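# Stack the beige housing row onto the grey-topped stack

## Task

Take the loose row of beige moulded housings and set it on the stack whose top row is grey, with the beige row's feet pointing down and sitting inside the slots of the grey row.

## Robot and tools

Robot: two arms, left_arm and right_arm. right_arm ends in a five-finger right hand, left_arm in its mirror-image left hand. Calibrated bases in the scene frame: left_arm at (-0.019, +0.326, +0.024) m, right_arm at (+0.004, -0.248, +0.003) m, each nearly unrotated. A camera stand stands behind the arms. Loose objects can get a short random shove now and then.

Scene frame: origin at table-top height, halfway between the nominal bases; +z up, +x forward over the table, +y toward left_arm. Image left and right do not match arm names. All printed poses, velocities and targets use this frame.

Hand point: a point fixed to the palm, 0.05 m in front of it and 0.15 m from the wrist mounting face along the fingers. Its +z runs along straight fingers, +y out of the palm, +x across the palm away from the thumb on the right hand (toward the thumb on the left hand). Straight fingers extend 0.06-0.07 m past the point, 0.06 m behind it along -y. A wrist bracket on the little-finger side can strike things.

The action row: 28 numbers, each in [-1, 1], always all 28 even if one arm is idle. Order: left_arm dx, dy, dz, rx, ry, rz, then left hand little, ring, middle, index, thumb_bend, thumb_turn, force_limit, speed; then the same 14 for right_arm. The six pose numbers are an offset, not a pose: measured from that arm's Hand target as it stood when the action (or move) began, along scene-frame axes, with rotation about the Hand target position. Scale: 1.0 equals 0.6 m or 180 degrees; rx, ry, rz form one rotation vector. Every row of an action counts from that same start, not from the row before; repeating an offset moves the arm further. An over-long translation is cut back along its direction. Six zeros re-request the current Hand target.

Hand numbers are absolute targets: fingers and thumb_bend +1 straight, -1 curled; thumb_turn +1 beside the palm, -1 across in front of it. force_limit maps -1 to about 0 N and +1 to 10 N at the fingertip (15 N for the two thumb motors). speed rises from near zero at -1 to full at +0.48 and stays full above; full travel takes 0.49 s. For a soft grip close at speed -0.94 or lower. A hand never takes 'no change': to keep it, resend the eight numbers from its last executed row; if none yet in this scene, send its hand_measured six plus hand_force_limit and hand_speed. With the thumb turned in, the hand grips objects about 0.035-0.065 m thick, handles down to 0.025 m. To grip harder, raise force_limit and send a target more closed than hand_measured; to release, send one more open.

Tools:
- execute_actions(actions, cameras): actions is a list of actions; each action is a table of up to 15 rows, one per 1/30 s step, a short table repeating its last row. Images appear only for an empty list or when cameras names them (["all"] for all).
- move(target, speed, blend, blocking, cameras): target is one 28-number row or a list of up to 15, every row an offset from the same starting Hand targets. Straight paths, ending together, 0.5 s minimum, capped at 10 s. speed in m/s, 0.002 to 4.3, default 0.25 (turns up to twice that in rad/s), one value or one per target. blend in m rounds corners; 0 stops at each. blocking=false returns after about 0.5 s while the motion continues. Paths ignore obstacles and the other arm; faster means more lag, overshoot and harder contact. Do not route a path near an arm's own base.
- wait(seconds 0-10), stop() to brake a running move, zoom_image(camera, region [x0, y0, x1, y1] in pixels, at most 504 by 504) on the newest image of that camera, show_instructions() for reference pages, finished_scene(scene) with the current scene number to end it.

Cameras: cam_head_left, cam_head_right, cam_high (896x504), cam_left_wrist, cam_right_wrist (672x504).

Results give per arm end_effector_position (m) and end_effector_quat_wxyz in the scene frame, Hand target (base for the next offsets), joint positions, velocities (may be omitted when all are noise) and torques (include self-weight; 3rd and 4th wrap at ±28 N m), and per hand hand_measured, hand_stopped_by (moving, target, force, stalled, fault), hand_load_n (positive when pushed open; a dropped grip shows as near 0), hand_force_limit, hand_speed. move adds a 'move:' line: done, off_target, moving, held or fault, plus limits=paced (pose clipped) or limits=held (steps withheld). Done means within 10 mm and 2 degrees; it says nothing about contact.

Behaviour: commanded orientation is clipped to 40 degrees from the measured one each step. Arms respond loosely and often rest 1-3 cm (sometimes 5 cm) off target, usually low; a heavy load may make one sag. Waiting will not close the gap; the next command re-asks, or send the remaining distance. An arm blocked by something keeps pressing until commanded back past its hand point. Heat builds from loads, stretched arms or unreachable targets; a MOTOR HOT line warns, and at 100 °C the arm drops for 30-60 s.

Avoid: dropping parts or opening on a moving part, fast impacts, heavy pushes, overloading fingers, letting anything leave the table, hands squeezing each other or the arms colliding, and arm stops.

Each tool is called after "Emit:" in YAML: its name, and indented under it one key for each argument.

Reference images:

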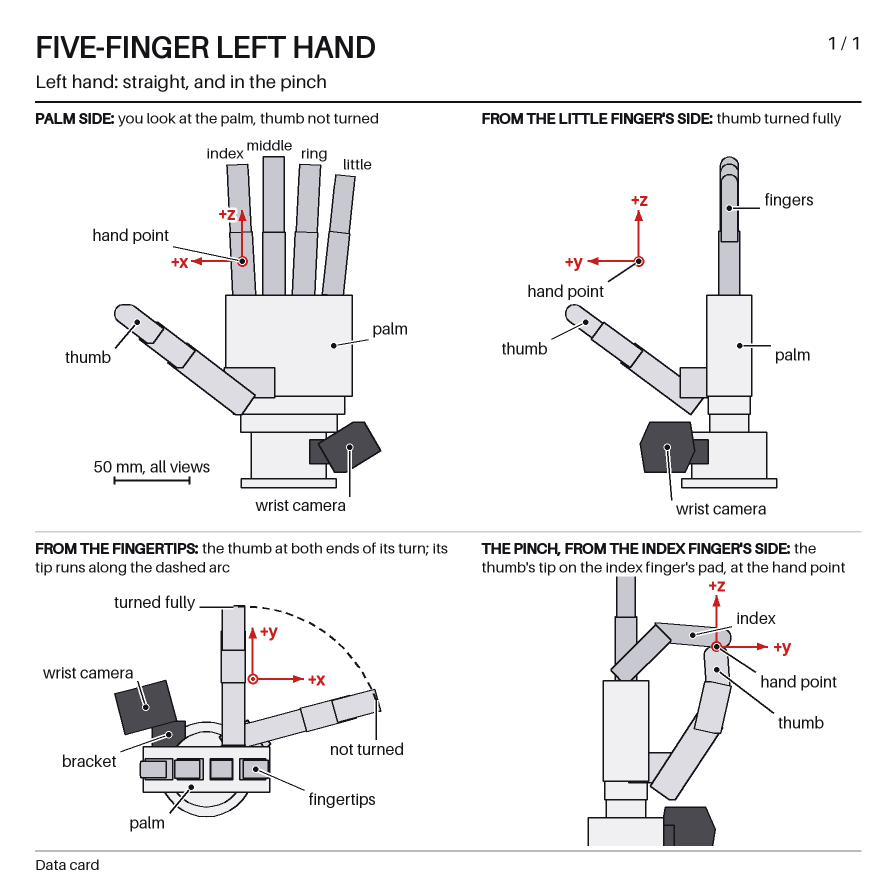

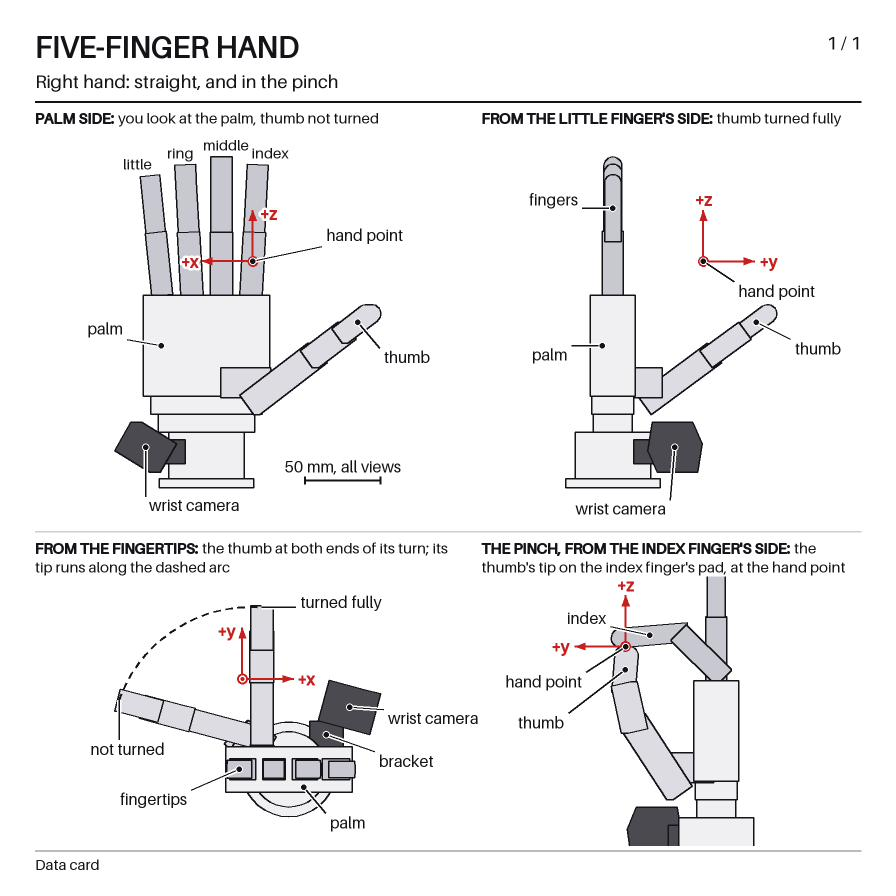

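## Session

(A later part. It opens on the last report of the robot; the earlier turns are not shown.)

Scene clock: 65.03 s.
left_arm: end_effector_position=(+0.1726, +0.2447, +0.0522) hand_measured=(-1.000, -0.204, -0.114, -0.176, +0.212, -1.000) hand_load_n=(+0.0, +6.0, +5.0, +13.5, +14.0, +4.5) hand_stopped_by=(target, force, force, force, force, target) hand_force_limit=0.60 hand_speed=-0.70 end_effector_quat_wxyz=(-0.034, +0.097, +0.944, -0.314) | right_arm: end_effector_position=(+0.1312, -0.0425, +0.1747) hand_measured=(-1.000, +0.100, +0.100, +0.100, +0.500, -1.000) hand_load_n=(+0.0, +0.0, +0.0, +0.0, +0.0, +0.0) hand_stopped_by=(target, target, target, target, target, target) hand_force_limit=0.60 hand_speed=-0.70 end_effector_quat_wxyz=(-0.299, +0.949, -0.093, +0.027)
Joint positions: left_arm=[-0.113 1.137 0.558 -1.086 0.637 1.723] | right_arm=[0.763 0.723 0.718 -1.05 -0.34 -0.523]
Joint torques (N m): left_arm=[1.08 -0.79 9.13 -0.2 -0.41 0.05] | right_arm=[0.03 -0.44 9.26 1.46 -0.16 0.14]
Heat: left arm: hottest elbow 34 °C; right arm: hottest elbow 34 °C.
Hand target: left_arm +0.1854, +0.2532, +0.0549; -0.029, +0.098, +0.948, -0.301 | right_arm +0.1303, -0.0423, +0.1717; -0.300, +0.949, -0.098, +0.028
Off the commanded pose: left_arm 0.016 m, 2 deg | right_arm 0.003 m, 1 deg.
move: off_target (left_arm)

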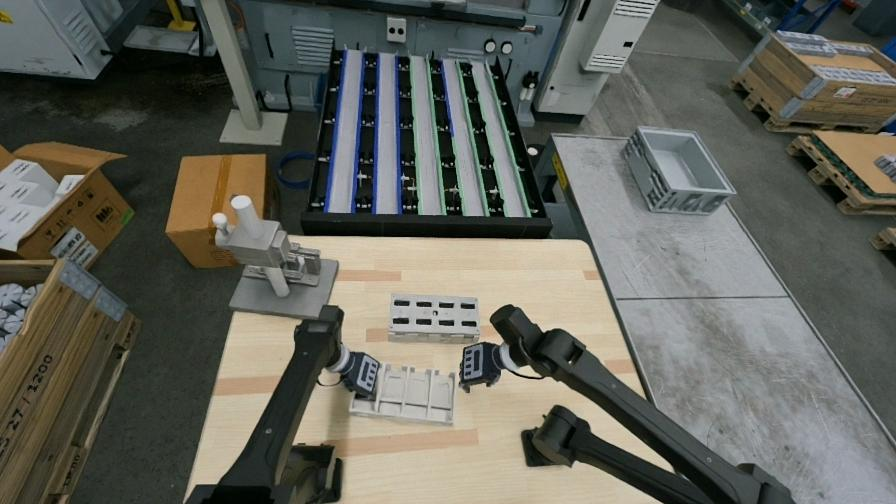

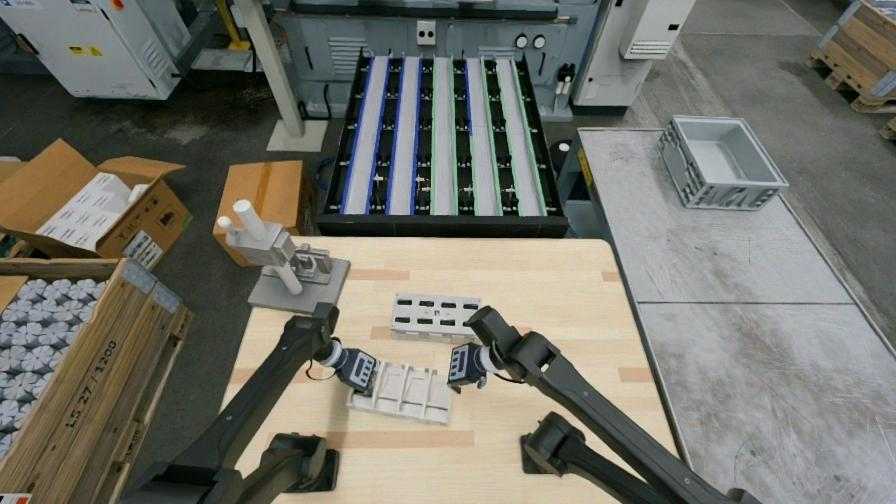

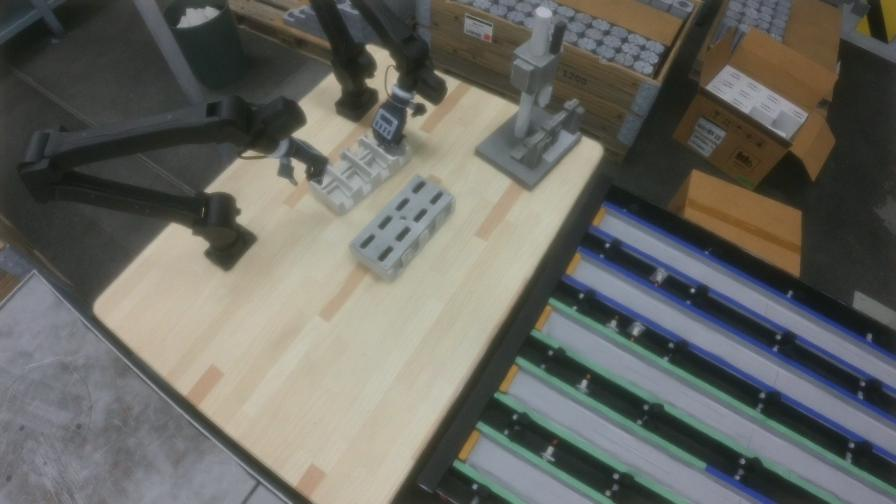

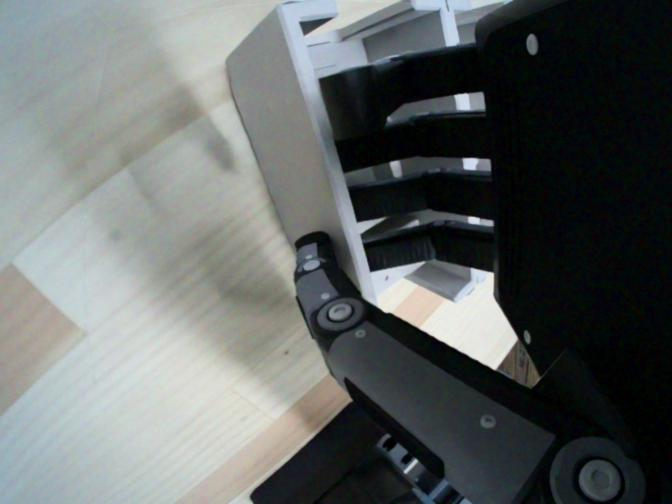

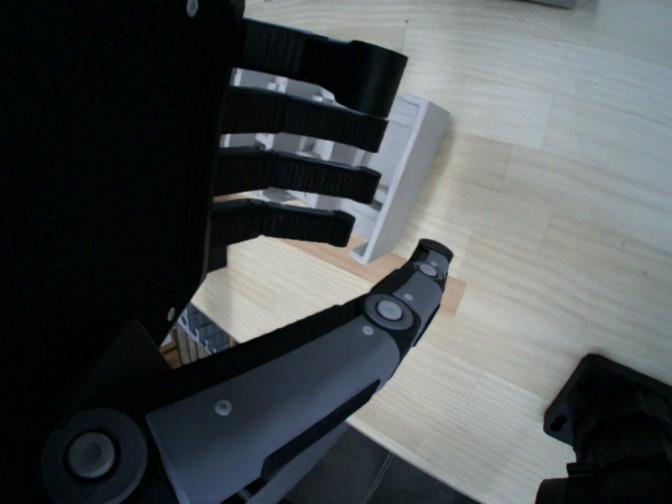

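Emit:
move:
  target: [0,0,0,0,0,0,-1,-0.4,-0.4,-0.4,-0.6,-1,0.6,-0.7,-0.001,0.0705,-0.13,0,0,0,-1,0.1,0.1,0.1,0.5,-1,0.6,-0.7]
  speed: 0.15
  cameras: ["cam_right_wrist","cam_head_left"]

Emit:
zoom_image:
  camera: "cam_head_left"
  region: [400, 340, 500, 440]

Scene clock: 68.97 s.
left_arm: end_effector_position=(+0.1726, +0.2447, +0.0522) hand_measured=(-1.000, -0.204, -0.114, -0.176, +0.212, -1.000) hand_load_n=(+0.0, +6.0, +5.0, +13.5, +14.0, +4.5) hand_stopped_by=(target, force, force, force, force, target) hand_force_limit=0.60 hand_speed=-0.70 end_effector_quat_wxyz=(-0.034, +0.097, +0.944, -0.314) | right_arm: end_effector_position=(+0.1315, -0.0006, +0.0972) hand_measured=(-1.000, +0.100, +0.100, +0.100, +0.500, -1.000) hand_load_n=(+0.0, +0.0, +0.0, +0.5, +0.0, +0.0) hand_stopped_by=(target, target, target, target, target, target) hand_force_limit=0.60 hand_speed=-0.70 end_effector_quat_wxyz=(-0.300, +0.949, -0.094, +0.029)
Joint positions: left_arm=[-0.113 1.137 0.558 -1.086 0.637 1.723] | right_arm=[0.895 0.861 0.566 -0.719 -0.271 -0.402]
Joint torques (N m): left_arm=[1.08 -0.73 9.11 -0.2 -0.41 0.05] | right_arm=[0.32 -1.14 9.11 1.54 -0.11 0.12]
Heat: left arm: hottest elbow 34 °C; right arm: hottest elbow 35 °C.
Hand target: left_arm +0.1854, +0.2532, +0.0549; -0.029, +0.098, +0.948, -0.301 | right_arm +0.1297, +0.0000, +0.0938; -0.300, +0.948, -0.098, +0.028
Off the commanded pose: left_arm 0.016 m, 2 deg | right_arm 0.004 m, 0 deg.
move: off_target (left_arm)
Images, in order (width x height): cam_head_left 896x504, cam_right_wrist 672x504.

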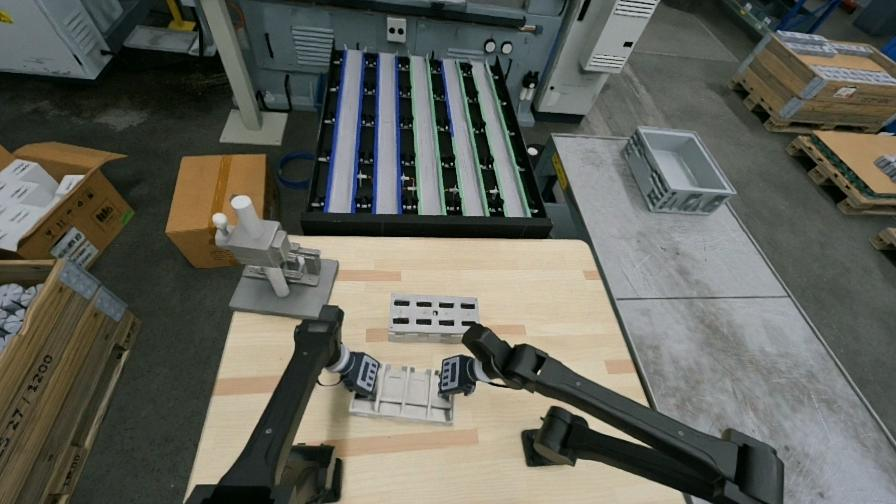

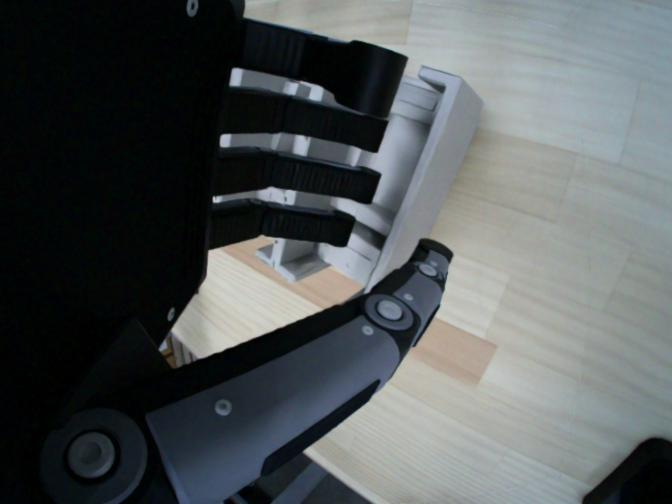

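Scaled by 5.040 from the camera's 896x504 image, which has a finer 1280x720 frame.

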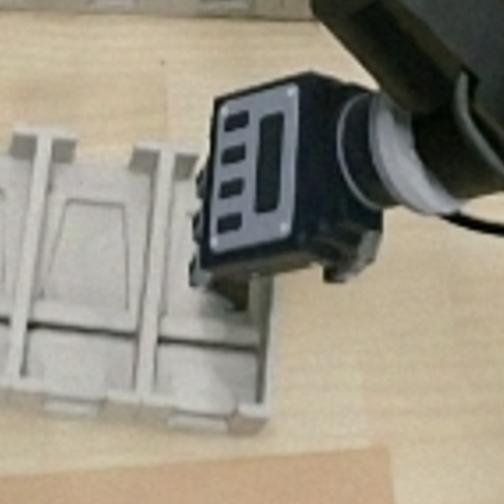

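Emit:
move:
  target:
    - [0,0,0,0,0,0,-1,-0.4,-0.4,-0.4,-0.6,-1,0.6,-0.7,0,-0.0067,-0.04,0,0,0,-1,-0.1,-0.1,-0.1,0.5,-1,0.6,-0.7]
    - [0,0,0,0,0,0,-1,-0.4,-0.4,-0.4,-0.6,-1,0.6,-0.7,0,-0.0067,-0.067,0,0,0,-1,-0.1,-0.1,-0.1,0.5,-1,0.6,-0.7]
  speed: 0.08
  cameras: ["cam_right_wrist"]

Scene clock: 73.20 s.
left_arm: end_effector_position=(+0.1726, +0.2447, +0.0522) hand_measured=(-1.000, -0.204, -0.114, -0.176, +0.212, -1.000) hand_load_n=(+0.0, +6.0, +5.0, +13.5, +14.0, +4.5) hand_stopped_by=(target, force, force, force, force, target) hand_force_limit=0.60 hand_speed=-0.70 end_effector_quat_wxyz=(-0.034, +0.097, +0.944, -0.314) | right_arm: end_effector_position=(+0.1324, +0.0017, +0.0635) hand_measured=(-1.000, -0.100, -0.100, -0.100, +0.500, -1.000) hand_load_n=(+0.0, +0.0, +0.5, +0.0, +0.0, +0.0) hand_stopped_by=(target, target, target, target, target, target) hand_force_limit=0.60 hand_speed=-0.70 end_effector_quat_wxyz=(-0.309, +0.946, -0.092, +0.033)
Joint positions: left_arm=[-0.113 1.137 0.558 -1.086 0.637 1.723] | right_arm=[0.895 0.9 0.485 -0.578 -0.274 -0.402]
Joint torques (N m): left_arm=[1.08 -0.73 9.11 -0.2 -0.41 0.05] | right_arm=[-0.62 -0.62 8.02 1.32 -0.17 0.03]
Heat: left arm: hottest elbow 34 °C; right arm: hottest elbow 35 °C.
Hand target: left_arm +0.1854, +0.2532, +0.0549; -0.029, +0.098, +0.948, -0.301 | right_arm +0.1297, -0.0041, +0.0536; -0.300, +0.949, -0.098, +0.028
Off the commanded pose: left_arm 0.016 m, 2 deg | right_arm 0.012 m, 1 deg.
move: off_target (left_arm, right_arm)
Images, in order (width x height): cam_right_wrist 672x504.

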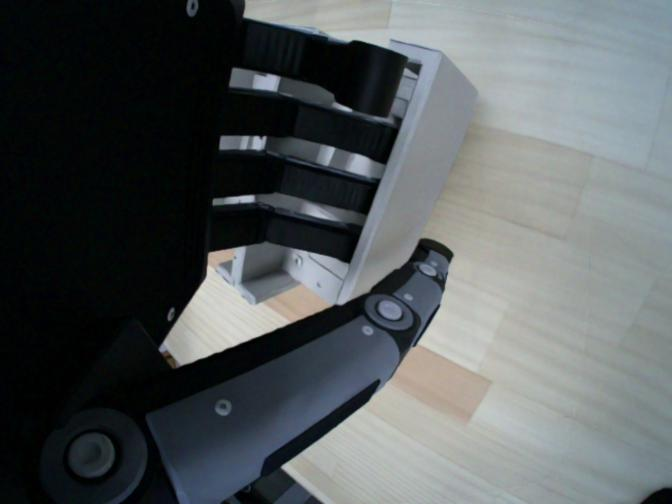

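Emit:
move:
  target:
    - [0,0,0,0,0,0,-1,-0.4,-0.4,-0.4,-0.6,-1,0.6,-0.7,0,0,-0.008,0,0,0,-1,-0.1,-0.1,-0.1,-0.6,-1,0.6,-0.8]
    - [0,0,0,0,0,0,-1,-0.4,-0.4,-0.4,-0.6,-1,0.6,-0.7,0,0,-0.008,0,0,0,-1,-0.4,-0.4,-0.4,-0.6,-1,0.6,-0.8]
  speed: 0.08
  cameras: ["cam_right_wrist","cam_head_left"]

Scene clock: 77.07 s.
left_arm: end_effector_position=(+0.1732, +0.2452, +0.0522) hand_measured=(-1.000, -0.204, -0.114, -0.176, +0.212, -1.000) hand_load_n=(+0.0, +7.0, +5.0, +12.5, +14.0, +4.5) hand_stopped_by=(target, force, force, force, force, target) hand_force_limit=0.60 hand_speed=-0.70 end_effector_quat_wxyz=(-0.033, +0.098, +0.944, -0.313) | right_arm: end_effector_position=(+0.1323, +0.0022, +0.0581) hand_measured=(-1.000, -0.200, -0.112, -0.184, +0.198, -1.000) hand_load_n=(+0.0, +10.5, +3.0, +10.5, +15.5, +1.5) hand_stopped_by=(target, force, force, force, force, target) hand_force_limit=0.60 hand_speed=-0.80 end_effector_quat_wxyz=(-0.311, +0.946, -0.092, +0.032)
Joint positions: left_arm=[-0.112 1.138 0.559 -1.086 0.635 1.726] | right_arm=[0.895 0.91 0.473 -0.555 -0.276 -0.402]
Joint torques (N m): left_arm=[1.08 -0.73 9.06 -0.2 -0.34 0.02] | right_arm=[-0.67 -0.62 8.09 1.16 -0.1 0.03]
Heat: left arm: hottest elbow 34 °C; right arm: hottest elbow 34 °C.
Hand target: left_arm +0.1855, +0.2532, +0.0549; -0.029, +0.098, +0.948, -0.301 | right_arm +0.1296, -0.0042, +0.0487; -0.300, +0.949, -0.098, +0.027
Off the commanded pose: left_arm 0.015 m, 2 deg | right_arm 0.011 m, 2 deg.
move: off_target (left_arm, right_arm); target 2's new numbers were sent with right_arm's hand 0.011 m and 1 deg from that target
Images, in order (width x height): cam_head_left 896x504, cam_right_wrist 672x504.

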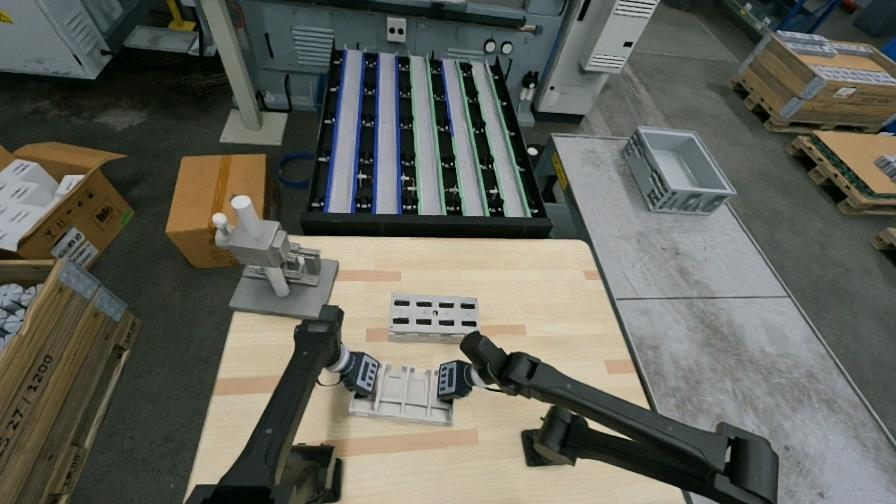

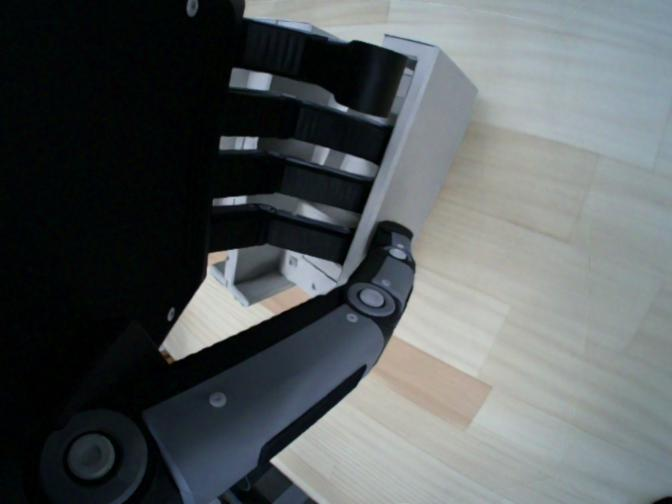

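Emit:
move:
  target:
    - [0,0,0.06,0,0,0,-1,-0.4,-0.4,-0.4,-0.6,-1,0.6,-0.7,0.008,0.003,0.065,0,0,0,-1,-0.4,-0.4,-0.4,-0.6,-1,0.6,-0.8]
    - [0.006,0,0.13,0,0,0,-1,-0.4,-0.4,-0.4,-0.6,-1,0.6,-0.7,0.014,0.006,0.135,0,0,0,-1,-0.4,-0.4,-0.4,-0.6,-1,0.6,-0.8]
  speed: 0.08
  blend: 0.01
  cameras: ["all"]

Scene clock: 90.30 s.
left_arm: end_effector_position=(+0.1647, +0.2453, +0.1093) hand_measured=(-1.000, -0.204, -0.114, -0.176, +0.212, -1.000) hand_load_n=(+0.5, +6.0, +5.5, +17.0, +12.5, +5.0) hand_stopped_by=(target, force, force, force, force, target) hand_force_limit=0.60 hand_speed=-0.70 end_effector_quat_wxyz=(-0.060, +0.091, +0.943, -0.316) | right_arm: end_effector_position=(+0.1276, +0.0001, +0.1117) hand_measured=(-1.000, -0.200, -0.112, -0.184, +0.200, -1.000) hand_load_n=(+0.0, +10.0, +6.0, +11.0, +17.5, +2.0) hand_stopped_by=(target, force, force, force, force, target) hand_force_limit=0.60 hand_speed=-0.80 end_effector_quat_wxyz=(-0.297, +0.950, -0.095, +0.013)
Joint positions: left_arm=[-0.112 1.067 0.671 -1.327 0.639 1.731] | right_arm=[0.89 0.861 0.606 -0.781 -0.297 -0.402]
Joint torques (N m): left_arm=[0.91 -3.6 12.94 -0.83 -0.47 -0.08] | right_arm=[-1.67 -2.26 13.6 -0.32 0.39 -0.11]
Heat: left arm: hottest elbow 35 °C; right arm: hottest elbow 34 °C.
Hand target: left_arm +0.1889, +0.2532, +0.1329; -0.029, +0.098, +0.948, -0.301 | right_arm +0.1382, -0.0005, +0.1298; -0.300, +0.948, -0.098, +0.028
Off the commanded pose: left_arm 0.035 m, 4 deg | right_arm 0.021 m, 2 deg.
move: off_target (left_arm, right_arm)

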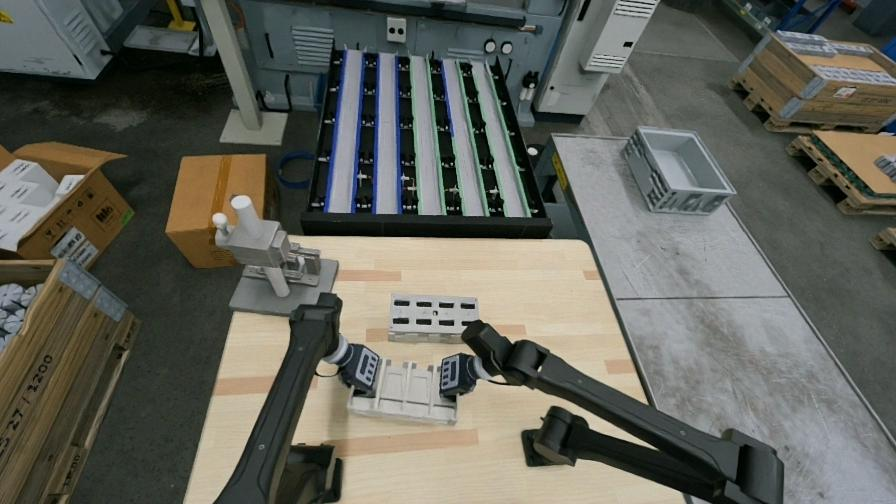

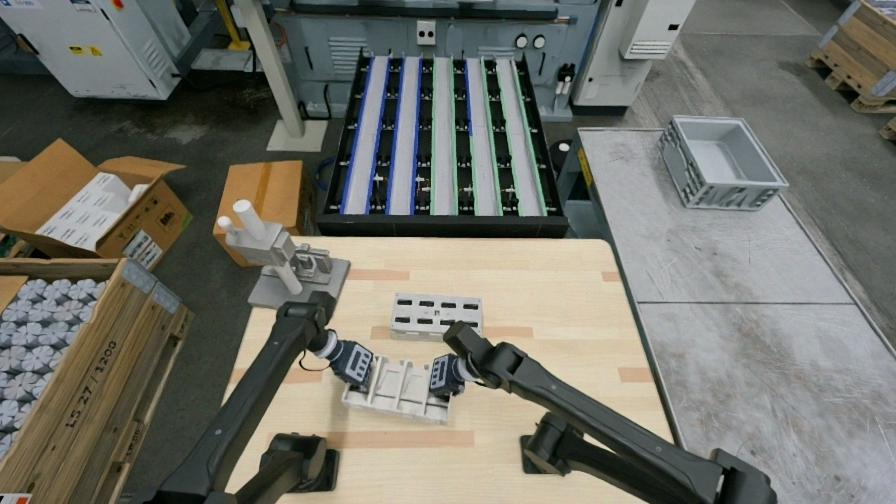

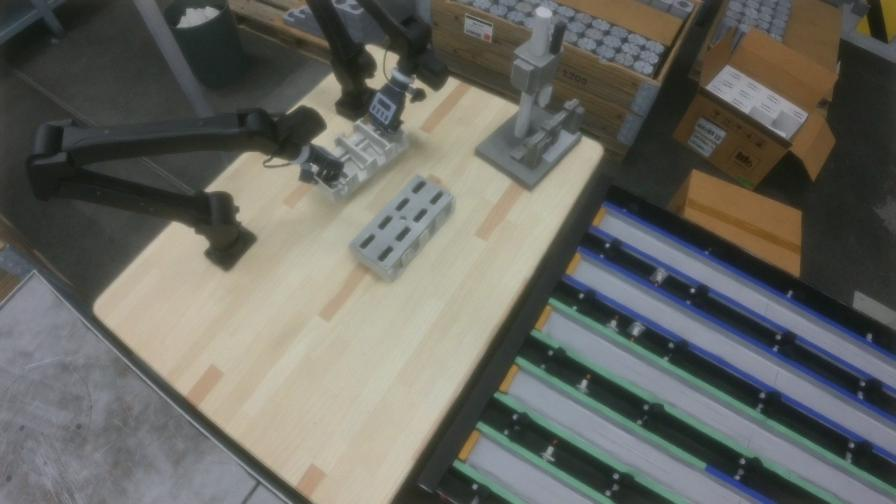

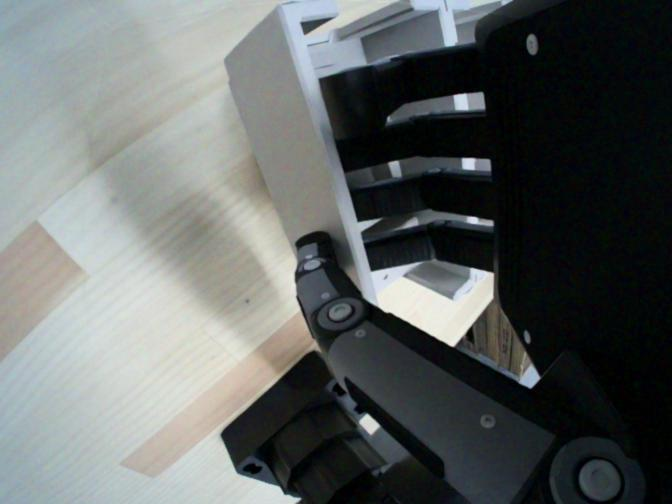

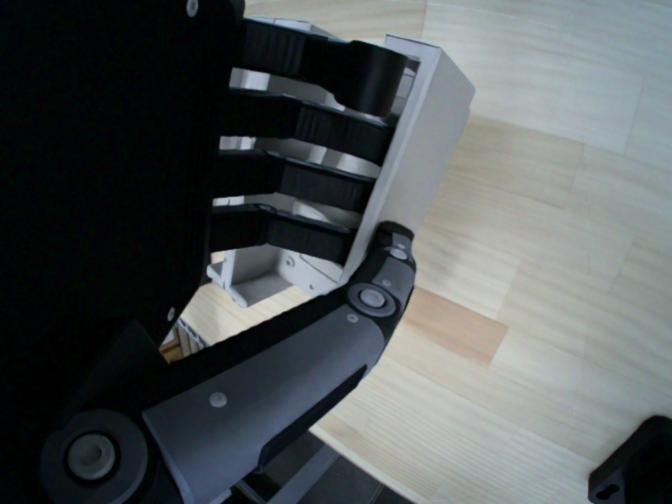

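Emit:
move:
  target:
    - [0.03,-0.015,0.12,0,0,-0.004,-1,-0.4,-0.4,-0.4,-0.6,-1,0.6,-0.7,0.034,-0.015,0.115,0,0,-0.004,-1,-0.4,-0.4,-0.4,-0.6,-1,0.6,-0.8]
    - [0.355,-0.157,0.15,0,0,-0.0447,-1,-0.4,-0.4,-0.4,-0.6,-1,0.6,-0.7,0.408,-0.159,0.145,0,0,-0.0447,-1,-0.4,-0.4,-0.4,-0.6,-1,0.6,-0.8]
  speed: 0.13
  blend: 0.02
  cameras: ["all"]

Emit:
zoom_image:
  camera: "cam_head_left"
  region: [370, 260, 500, 390]

Emit:
zoom_image:
  camera: "cam_high"
  region: [325, 145, 465, 285]

Scene clock: 95.87 s.
left_arm: end_effector_position=(+0.3974, +0.1621, +0.1934) hand_measured=(-1.000, -0.204, -0.116, -0.176, +0.214, -1.000) hand_load_n=(+0.0, +0.0, +0.0, +18.0, +23.5, +5.0) hand_stopped_by=(target, force, force, force, force, target) hand_force_limit=0.60 hand_speed=-0.70 end_effector_quat_wxyz=(-0.064, +0.153, +0.939, -0.302) | right_arm: end_effector_position=(+0.3506, -0.0891, +0.1868) hand_measured=(-1.000, -0.200, -0.112, -0.186, +0.202, -1.000) hand_load_n=(+0.0, +13.5, +4.0, +0.0, +24.5, +2.5) hand_stopped_by=(target, force, force, force, force, target) hand_force_limit=0.60 hand_speed=-0.80 end_effector_quat_wxyz=(-0.292, +0.945, -0.144, +0.007)
Joint positions: left_arm=[-0.264 1.643 1.463 -1.489 0.621 1.689] | right_arm=[0.242 1.305 1.132 -1.132 -0.536 -0.954]
Joint torques (N m): left_arm=[-0.67 -14.1 12.55 -1.59 0.24 -0.07] | right_arm=[-2.73 -7.06 16.55 0.94 0.43 0.36]
Heat: left arm: hottest elbow 36 °C; right arm: hottest elbow 35 °C.
Hand target: left_arm +0.4019, +0.1590, +0.2230; -0.050, +0.164, +0.939, -0.298 | right_arm +0.3830, -0.0959, +0.2169; -0.297, +0.939, -0.164, +0.049
Off the commanded pose: left_arm 0.030 m, 2 deg | right_arm 0.045 m, 5 deg.
move: off_target (left_arm, right_arm)

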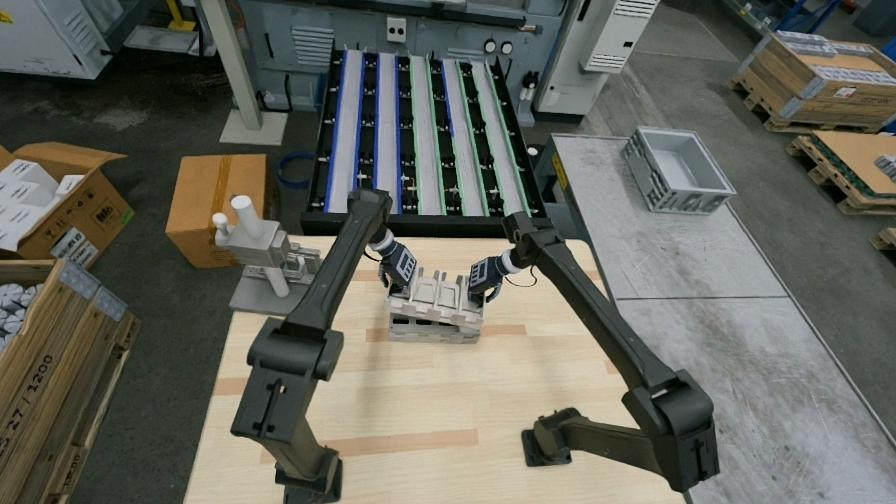

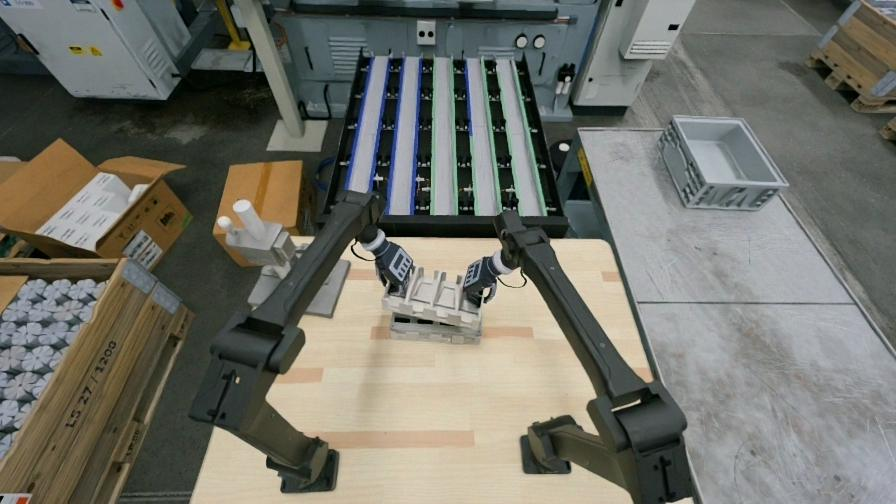

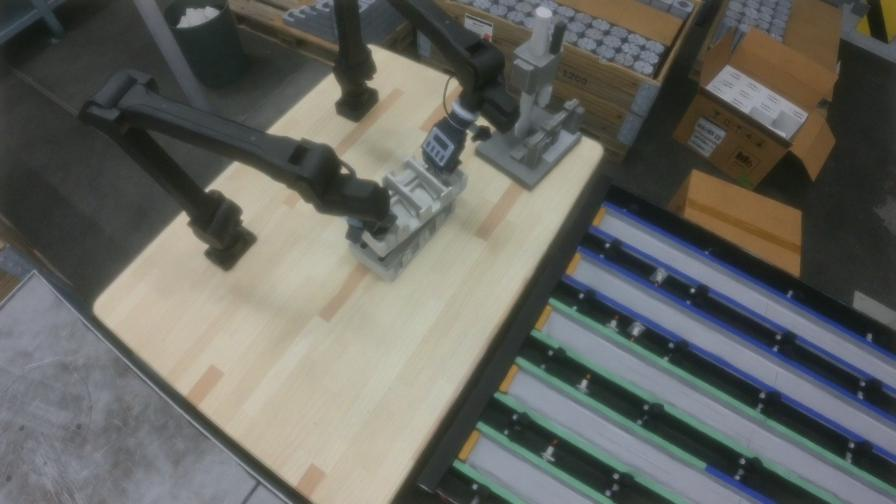

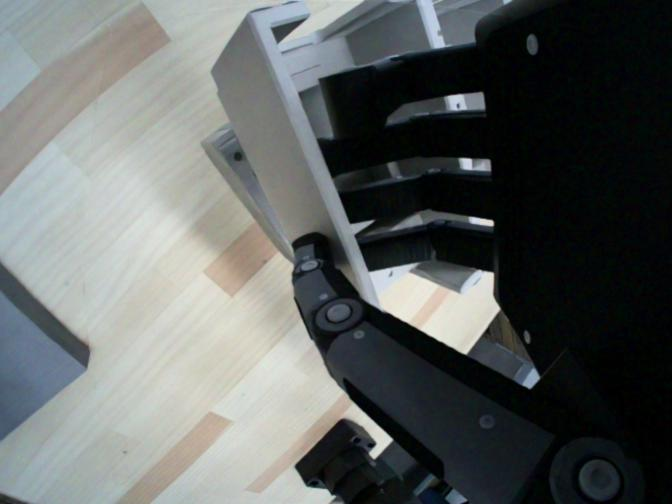

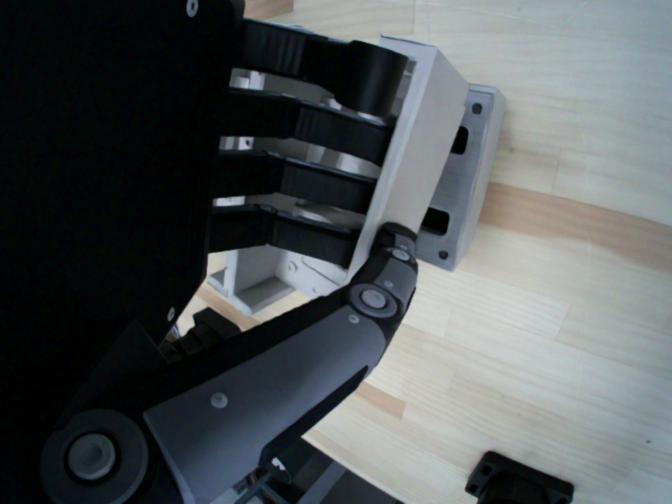

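Scaled by 3.877 from the camera's 896x504 image, which has a finer 1280x720 frame.

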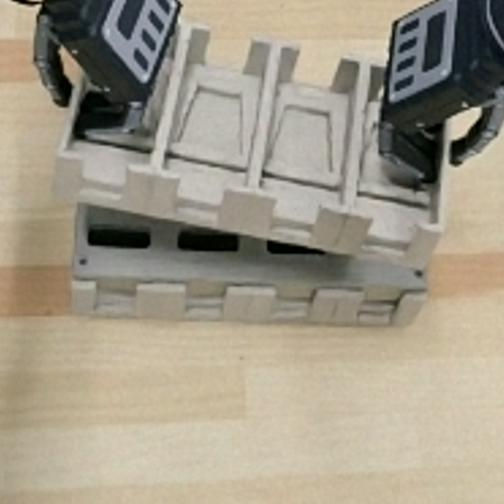

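Scaled by 3.600 from the camera's 896x504 image, which has a finer 1280x720 frame.

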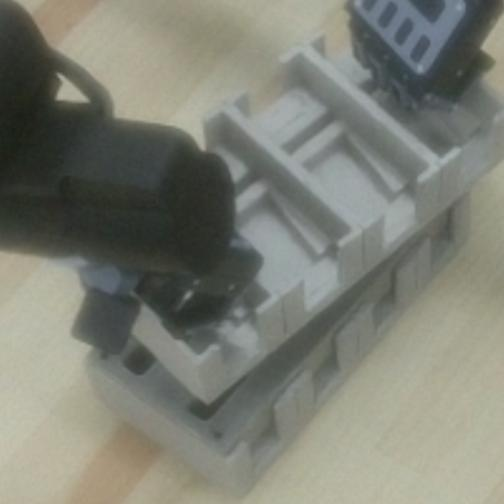

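Emit:
move:
  target: [-0.032,-0.017,0,0,0,0.0894,-1,-0.4,-0.4,-0.4,-0.6,-1,0.6,-0.7,0.032,-0.007,0.01,0,0,0.0894,-1,-0.4,-0.4,-0.4,-0.6,-1,0.6,-0.8]
  speed: 0.08
  cameras: ["all"]

Emit:
zoom_image:
  camera: "cam_head_left"
  region: [370, 260, 500, 390]

Emit:
zoom_image:
  camera: "cam_high"
  region: [325, 145, 465, 285]

Scene clock: 100.90 s.
left_arm: end_effector_position=(+0.3865, +0.1528, +0.2043) hand_measured=(-1.000, -0.204, -0.116, -0.176, +0.214, -1.000) hand_load_n=(+0.0, +2.0, +3.0, +9.5, +19.5, +4.0) hand_stopped_by=(target, force, force, force, force, target) hand_force_limit=0.60 hand_speed=-0.70 end_effector_quat_wxyz=(-0.025, +0.030, +0.954, -0.298) | right_arm: end_effector_position=(+0.3799, -0.1003, +0.1974) hand_measured=(-1.000, -0.200, -0.112, -0.186, +0.202, -1.000) hand_load_n=(+0.0, +7.5, +3.0, +3.5, +22.5, +3.5) hand_stopped_by=(target, force, force, force, force, target) hand_force_limit=0.60 hand_speed=-0.80 end_effector_quat_wxyz=(-0.294, +0.955, -0.039, -0.025)
Joint positions: left_arm=[-0.278 1.538 1.37 -1.31 0.602 1.355] | right_arm=[0.206 1.437 1.294 -1.318 -0.591 -1.251]
Joint torques (N m): left_arm=[-0.67 -14.56 8.42 0.42 0.54 -0.3] | right_arm=[-1.03 -8.82 15.56 0.17 -0.49 -0.05]
Heat: left arm: hottest elbow 36 °C; right arm: hottest elbow 37 °C.
Hand target: left_arm +0.3827, +0.1488, +0.2230; -0.008, +0.031, +0.953, -0.302 | right_arm +0.4021, -0.1001, +0.2227; -0.301, +0.953, -0.031, +0.007
Off the commanded pose: left_arm 0.020 m, 2 deg | right_arm 0.034 m, 4 deg.
move: off_target (left_arm, right_arm)

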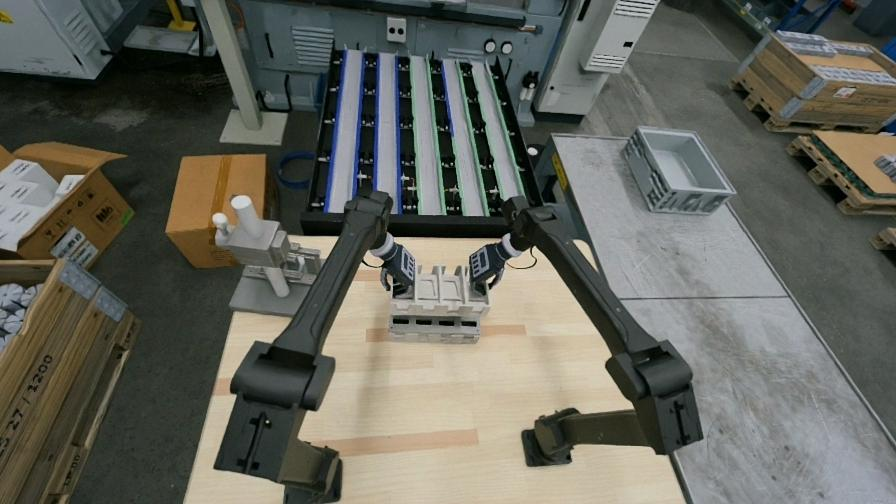

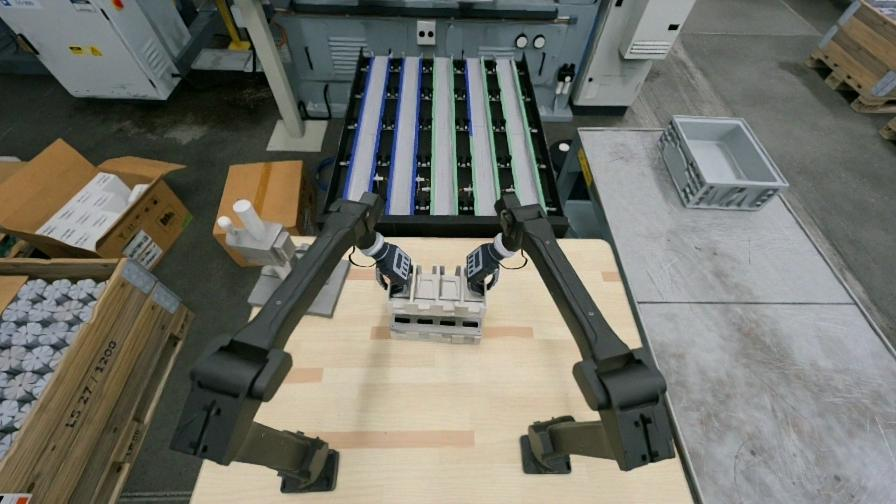

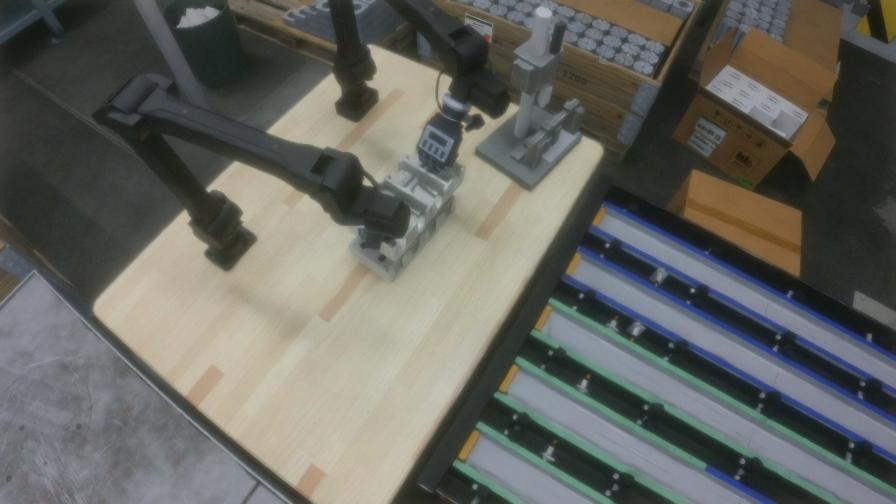

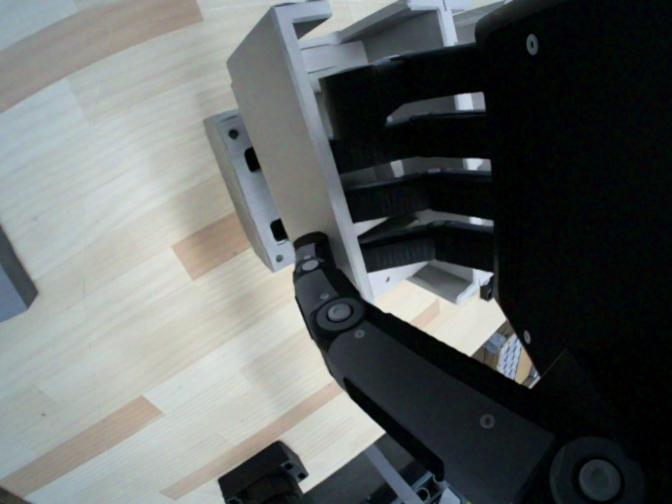

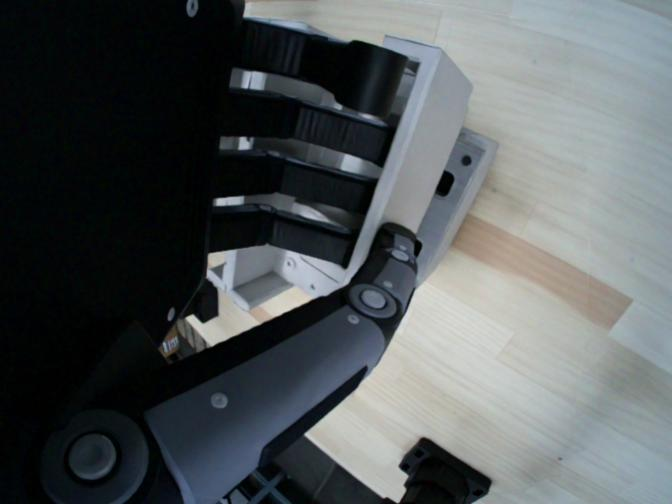

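Scaled by 3.877 from the camera's 896x504 image, which has a finer 1280x720 frame.

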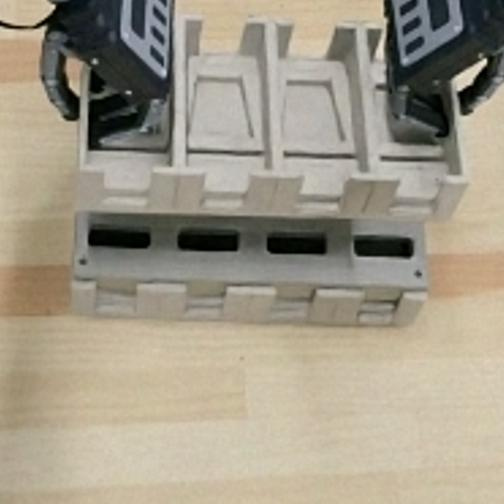

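Scaled by 3.600 from the camera's 896x504 image, which has a finer 1280x720 frame.

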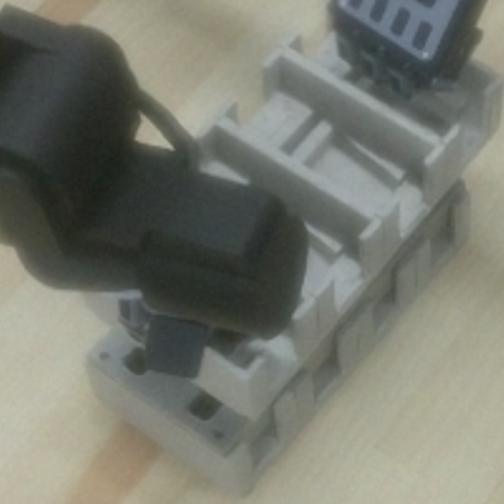

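Emit:
zoom_image:
  camera: "cam_high"
  region: [375, 215, 435, 285]

Emit:
zoom_image:
  camera: "cam_high"
  region: [425, 155, 485, 225]

Emit:
zoom_image:
  camera: "cam_head_left"
  region: [380, 295, 440, 350]

Emit:
zoom_image:
  camera: "cam_head_left"
  region: [440, 295, 500, 350]

Scaled by 7.200 from the camera's 896x504 image, which has a finer 1280x720 frame.

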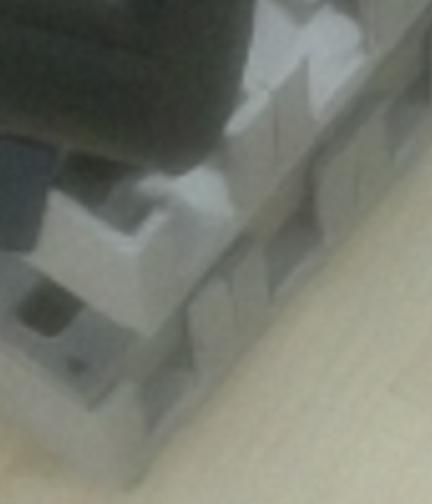

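Scaled by 7.200 from the camera's 896x504 image, which has a finer 1280x720 frame.

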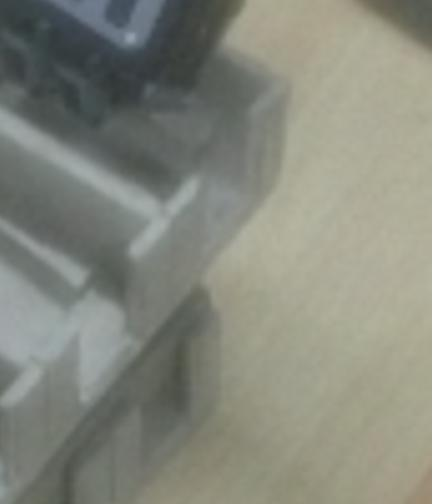

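Scaled by 8.400 from the camera's 896x504 image, which has a finer 1280x720 frame.

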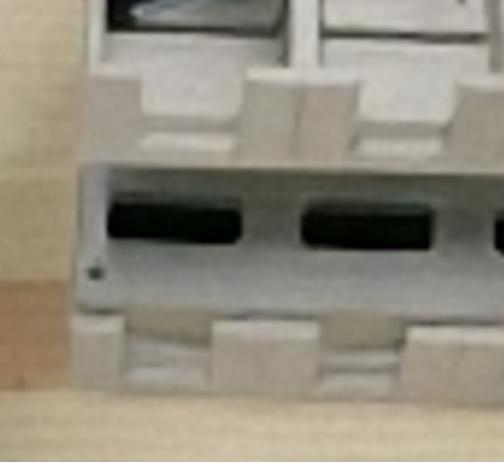

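Scaled by 8.400 from the camera's 896x504 image, which has a finer 1280x720 frame.

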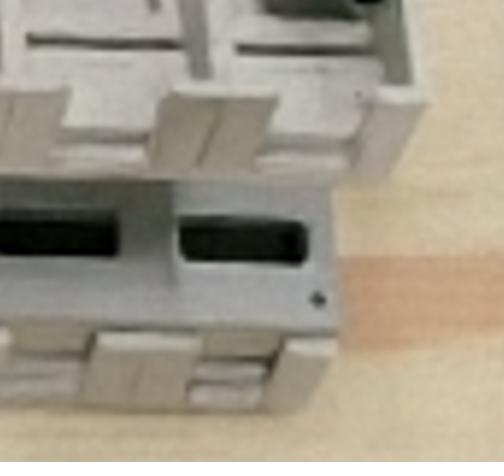

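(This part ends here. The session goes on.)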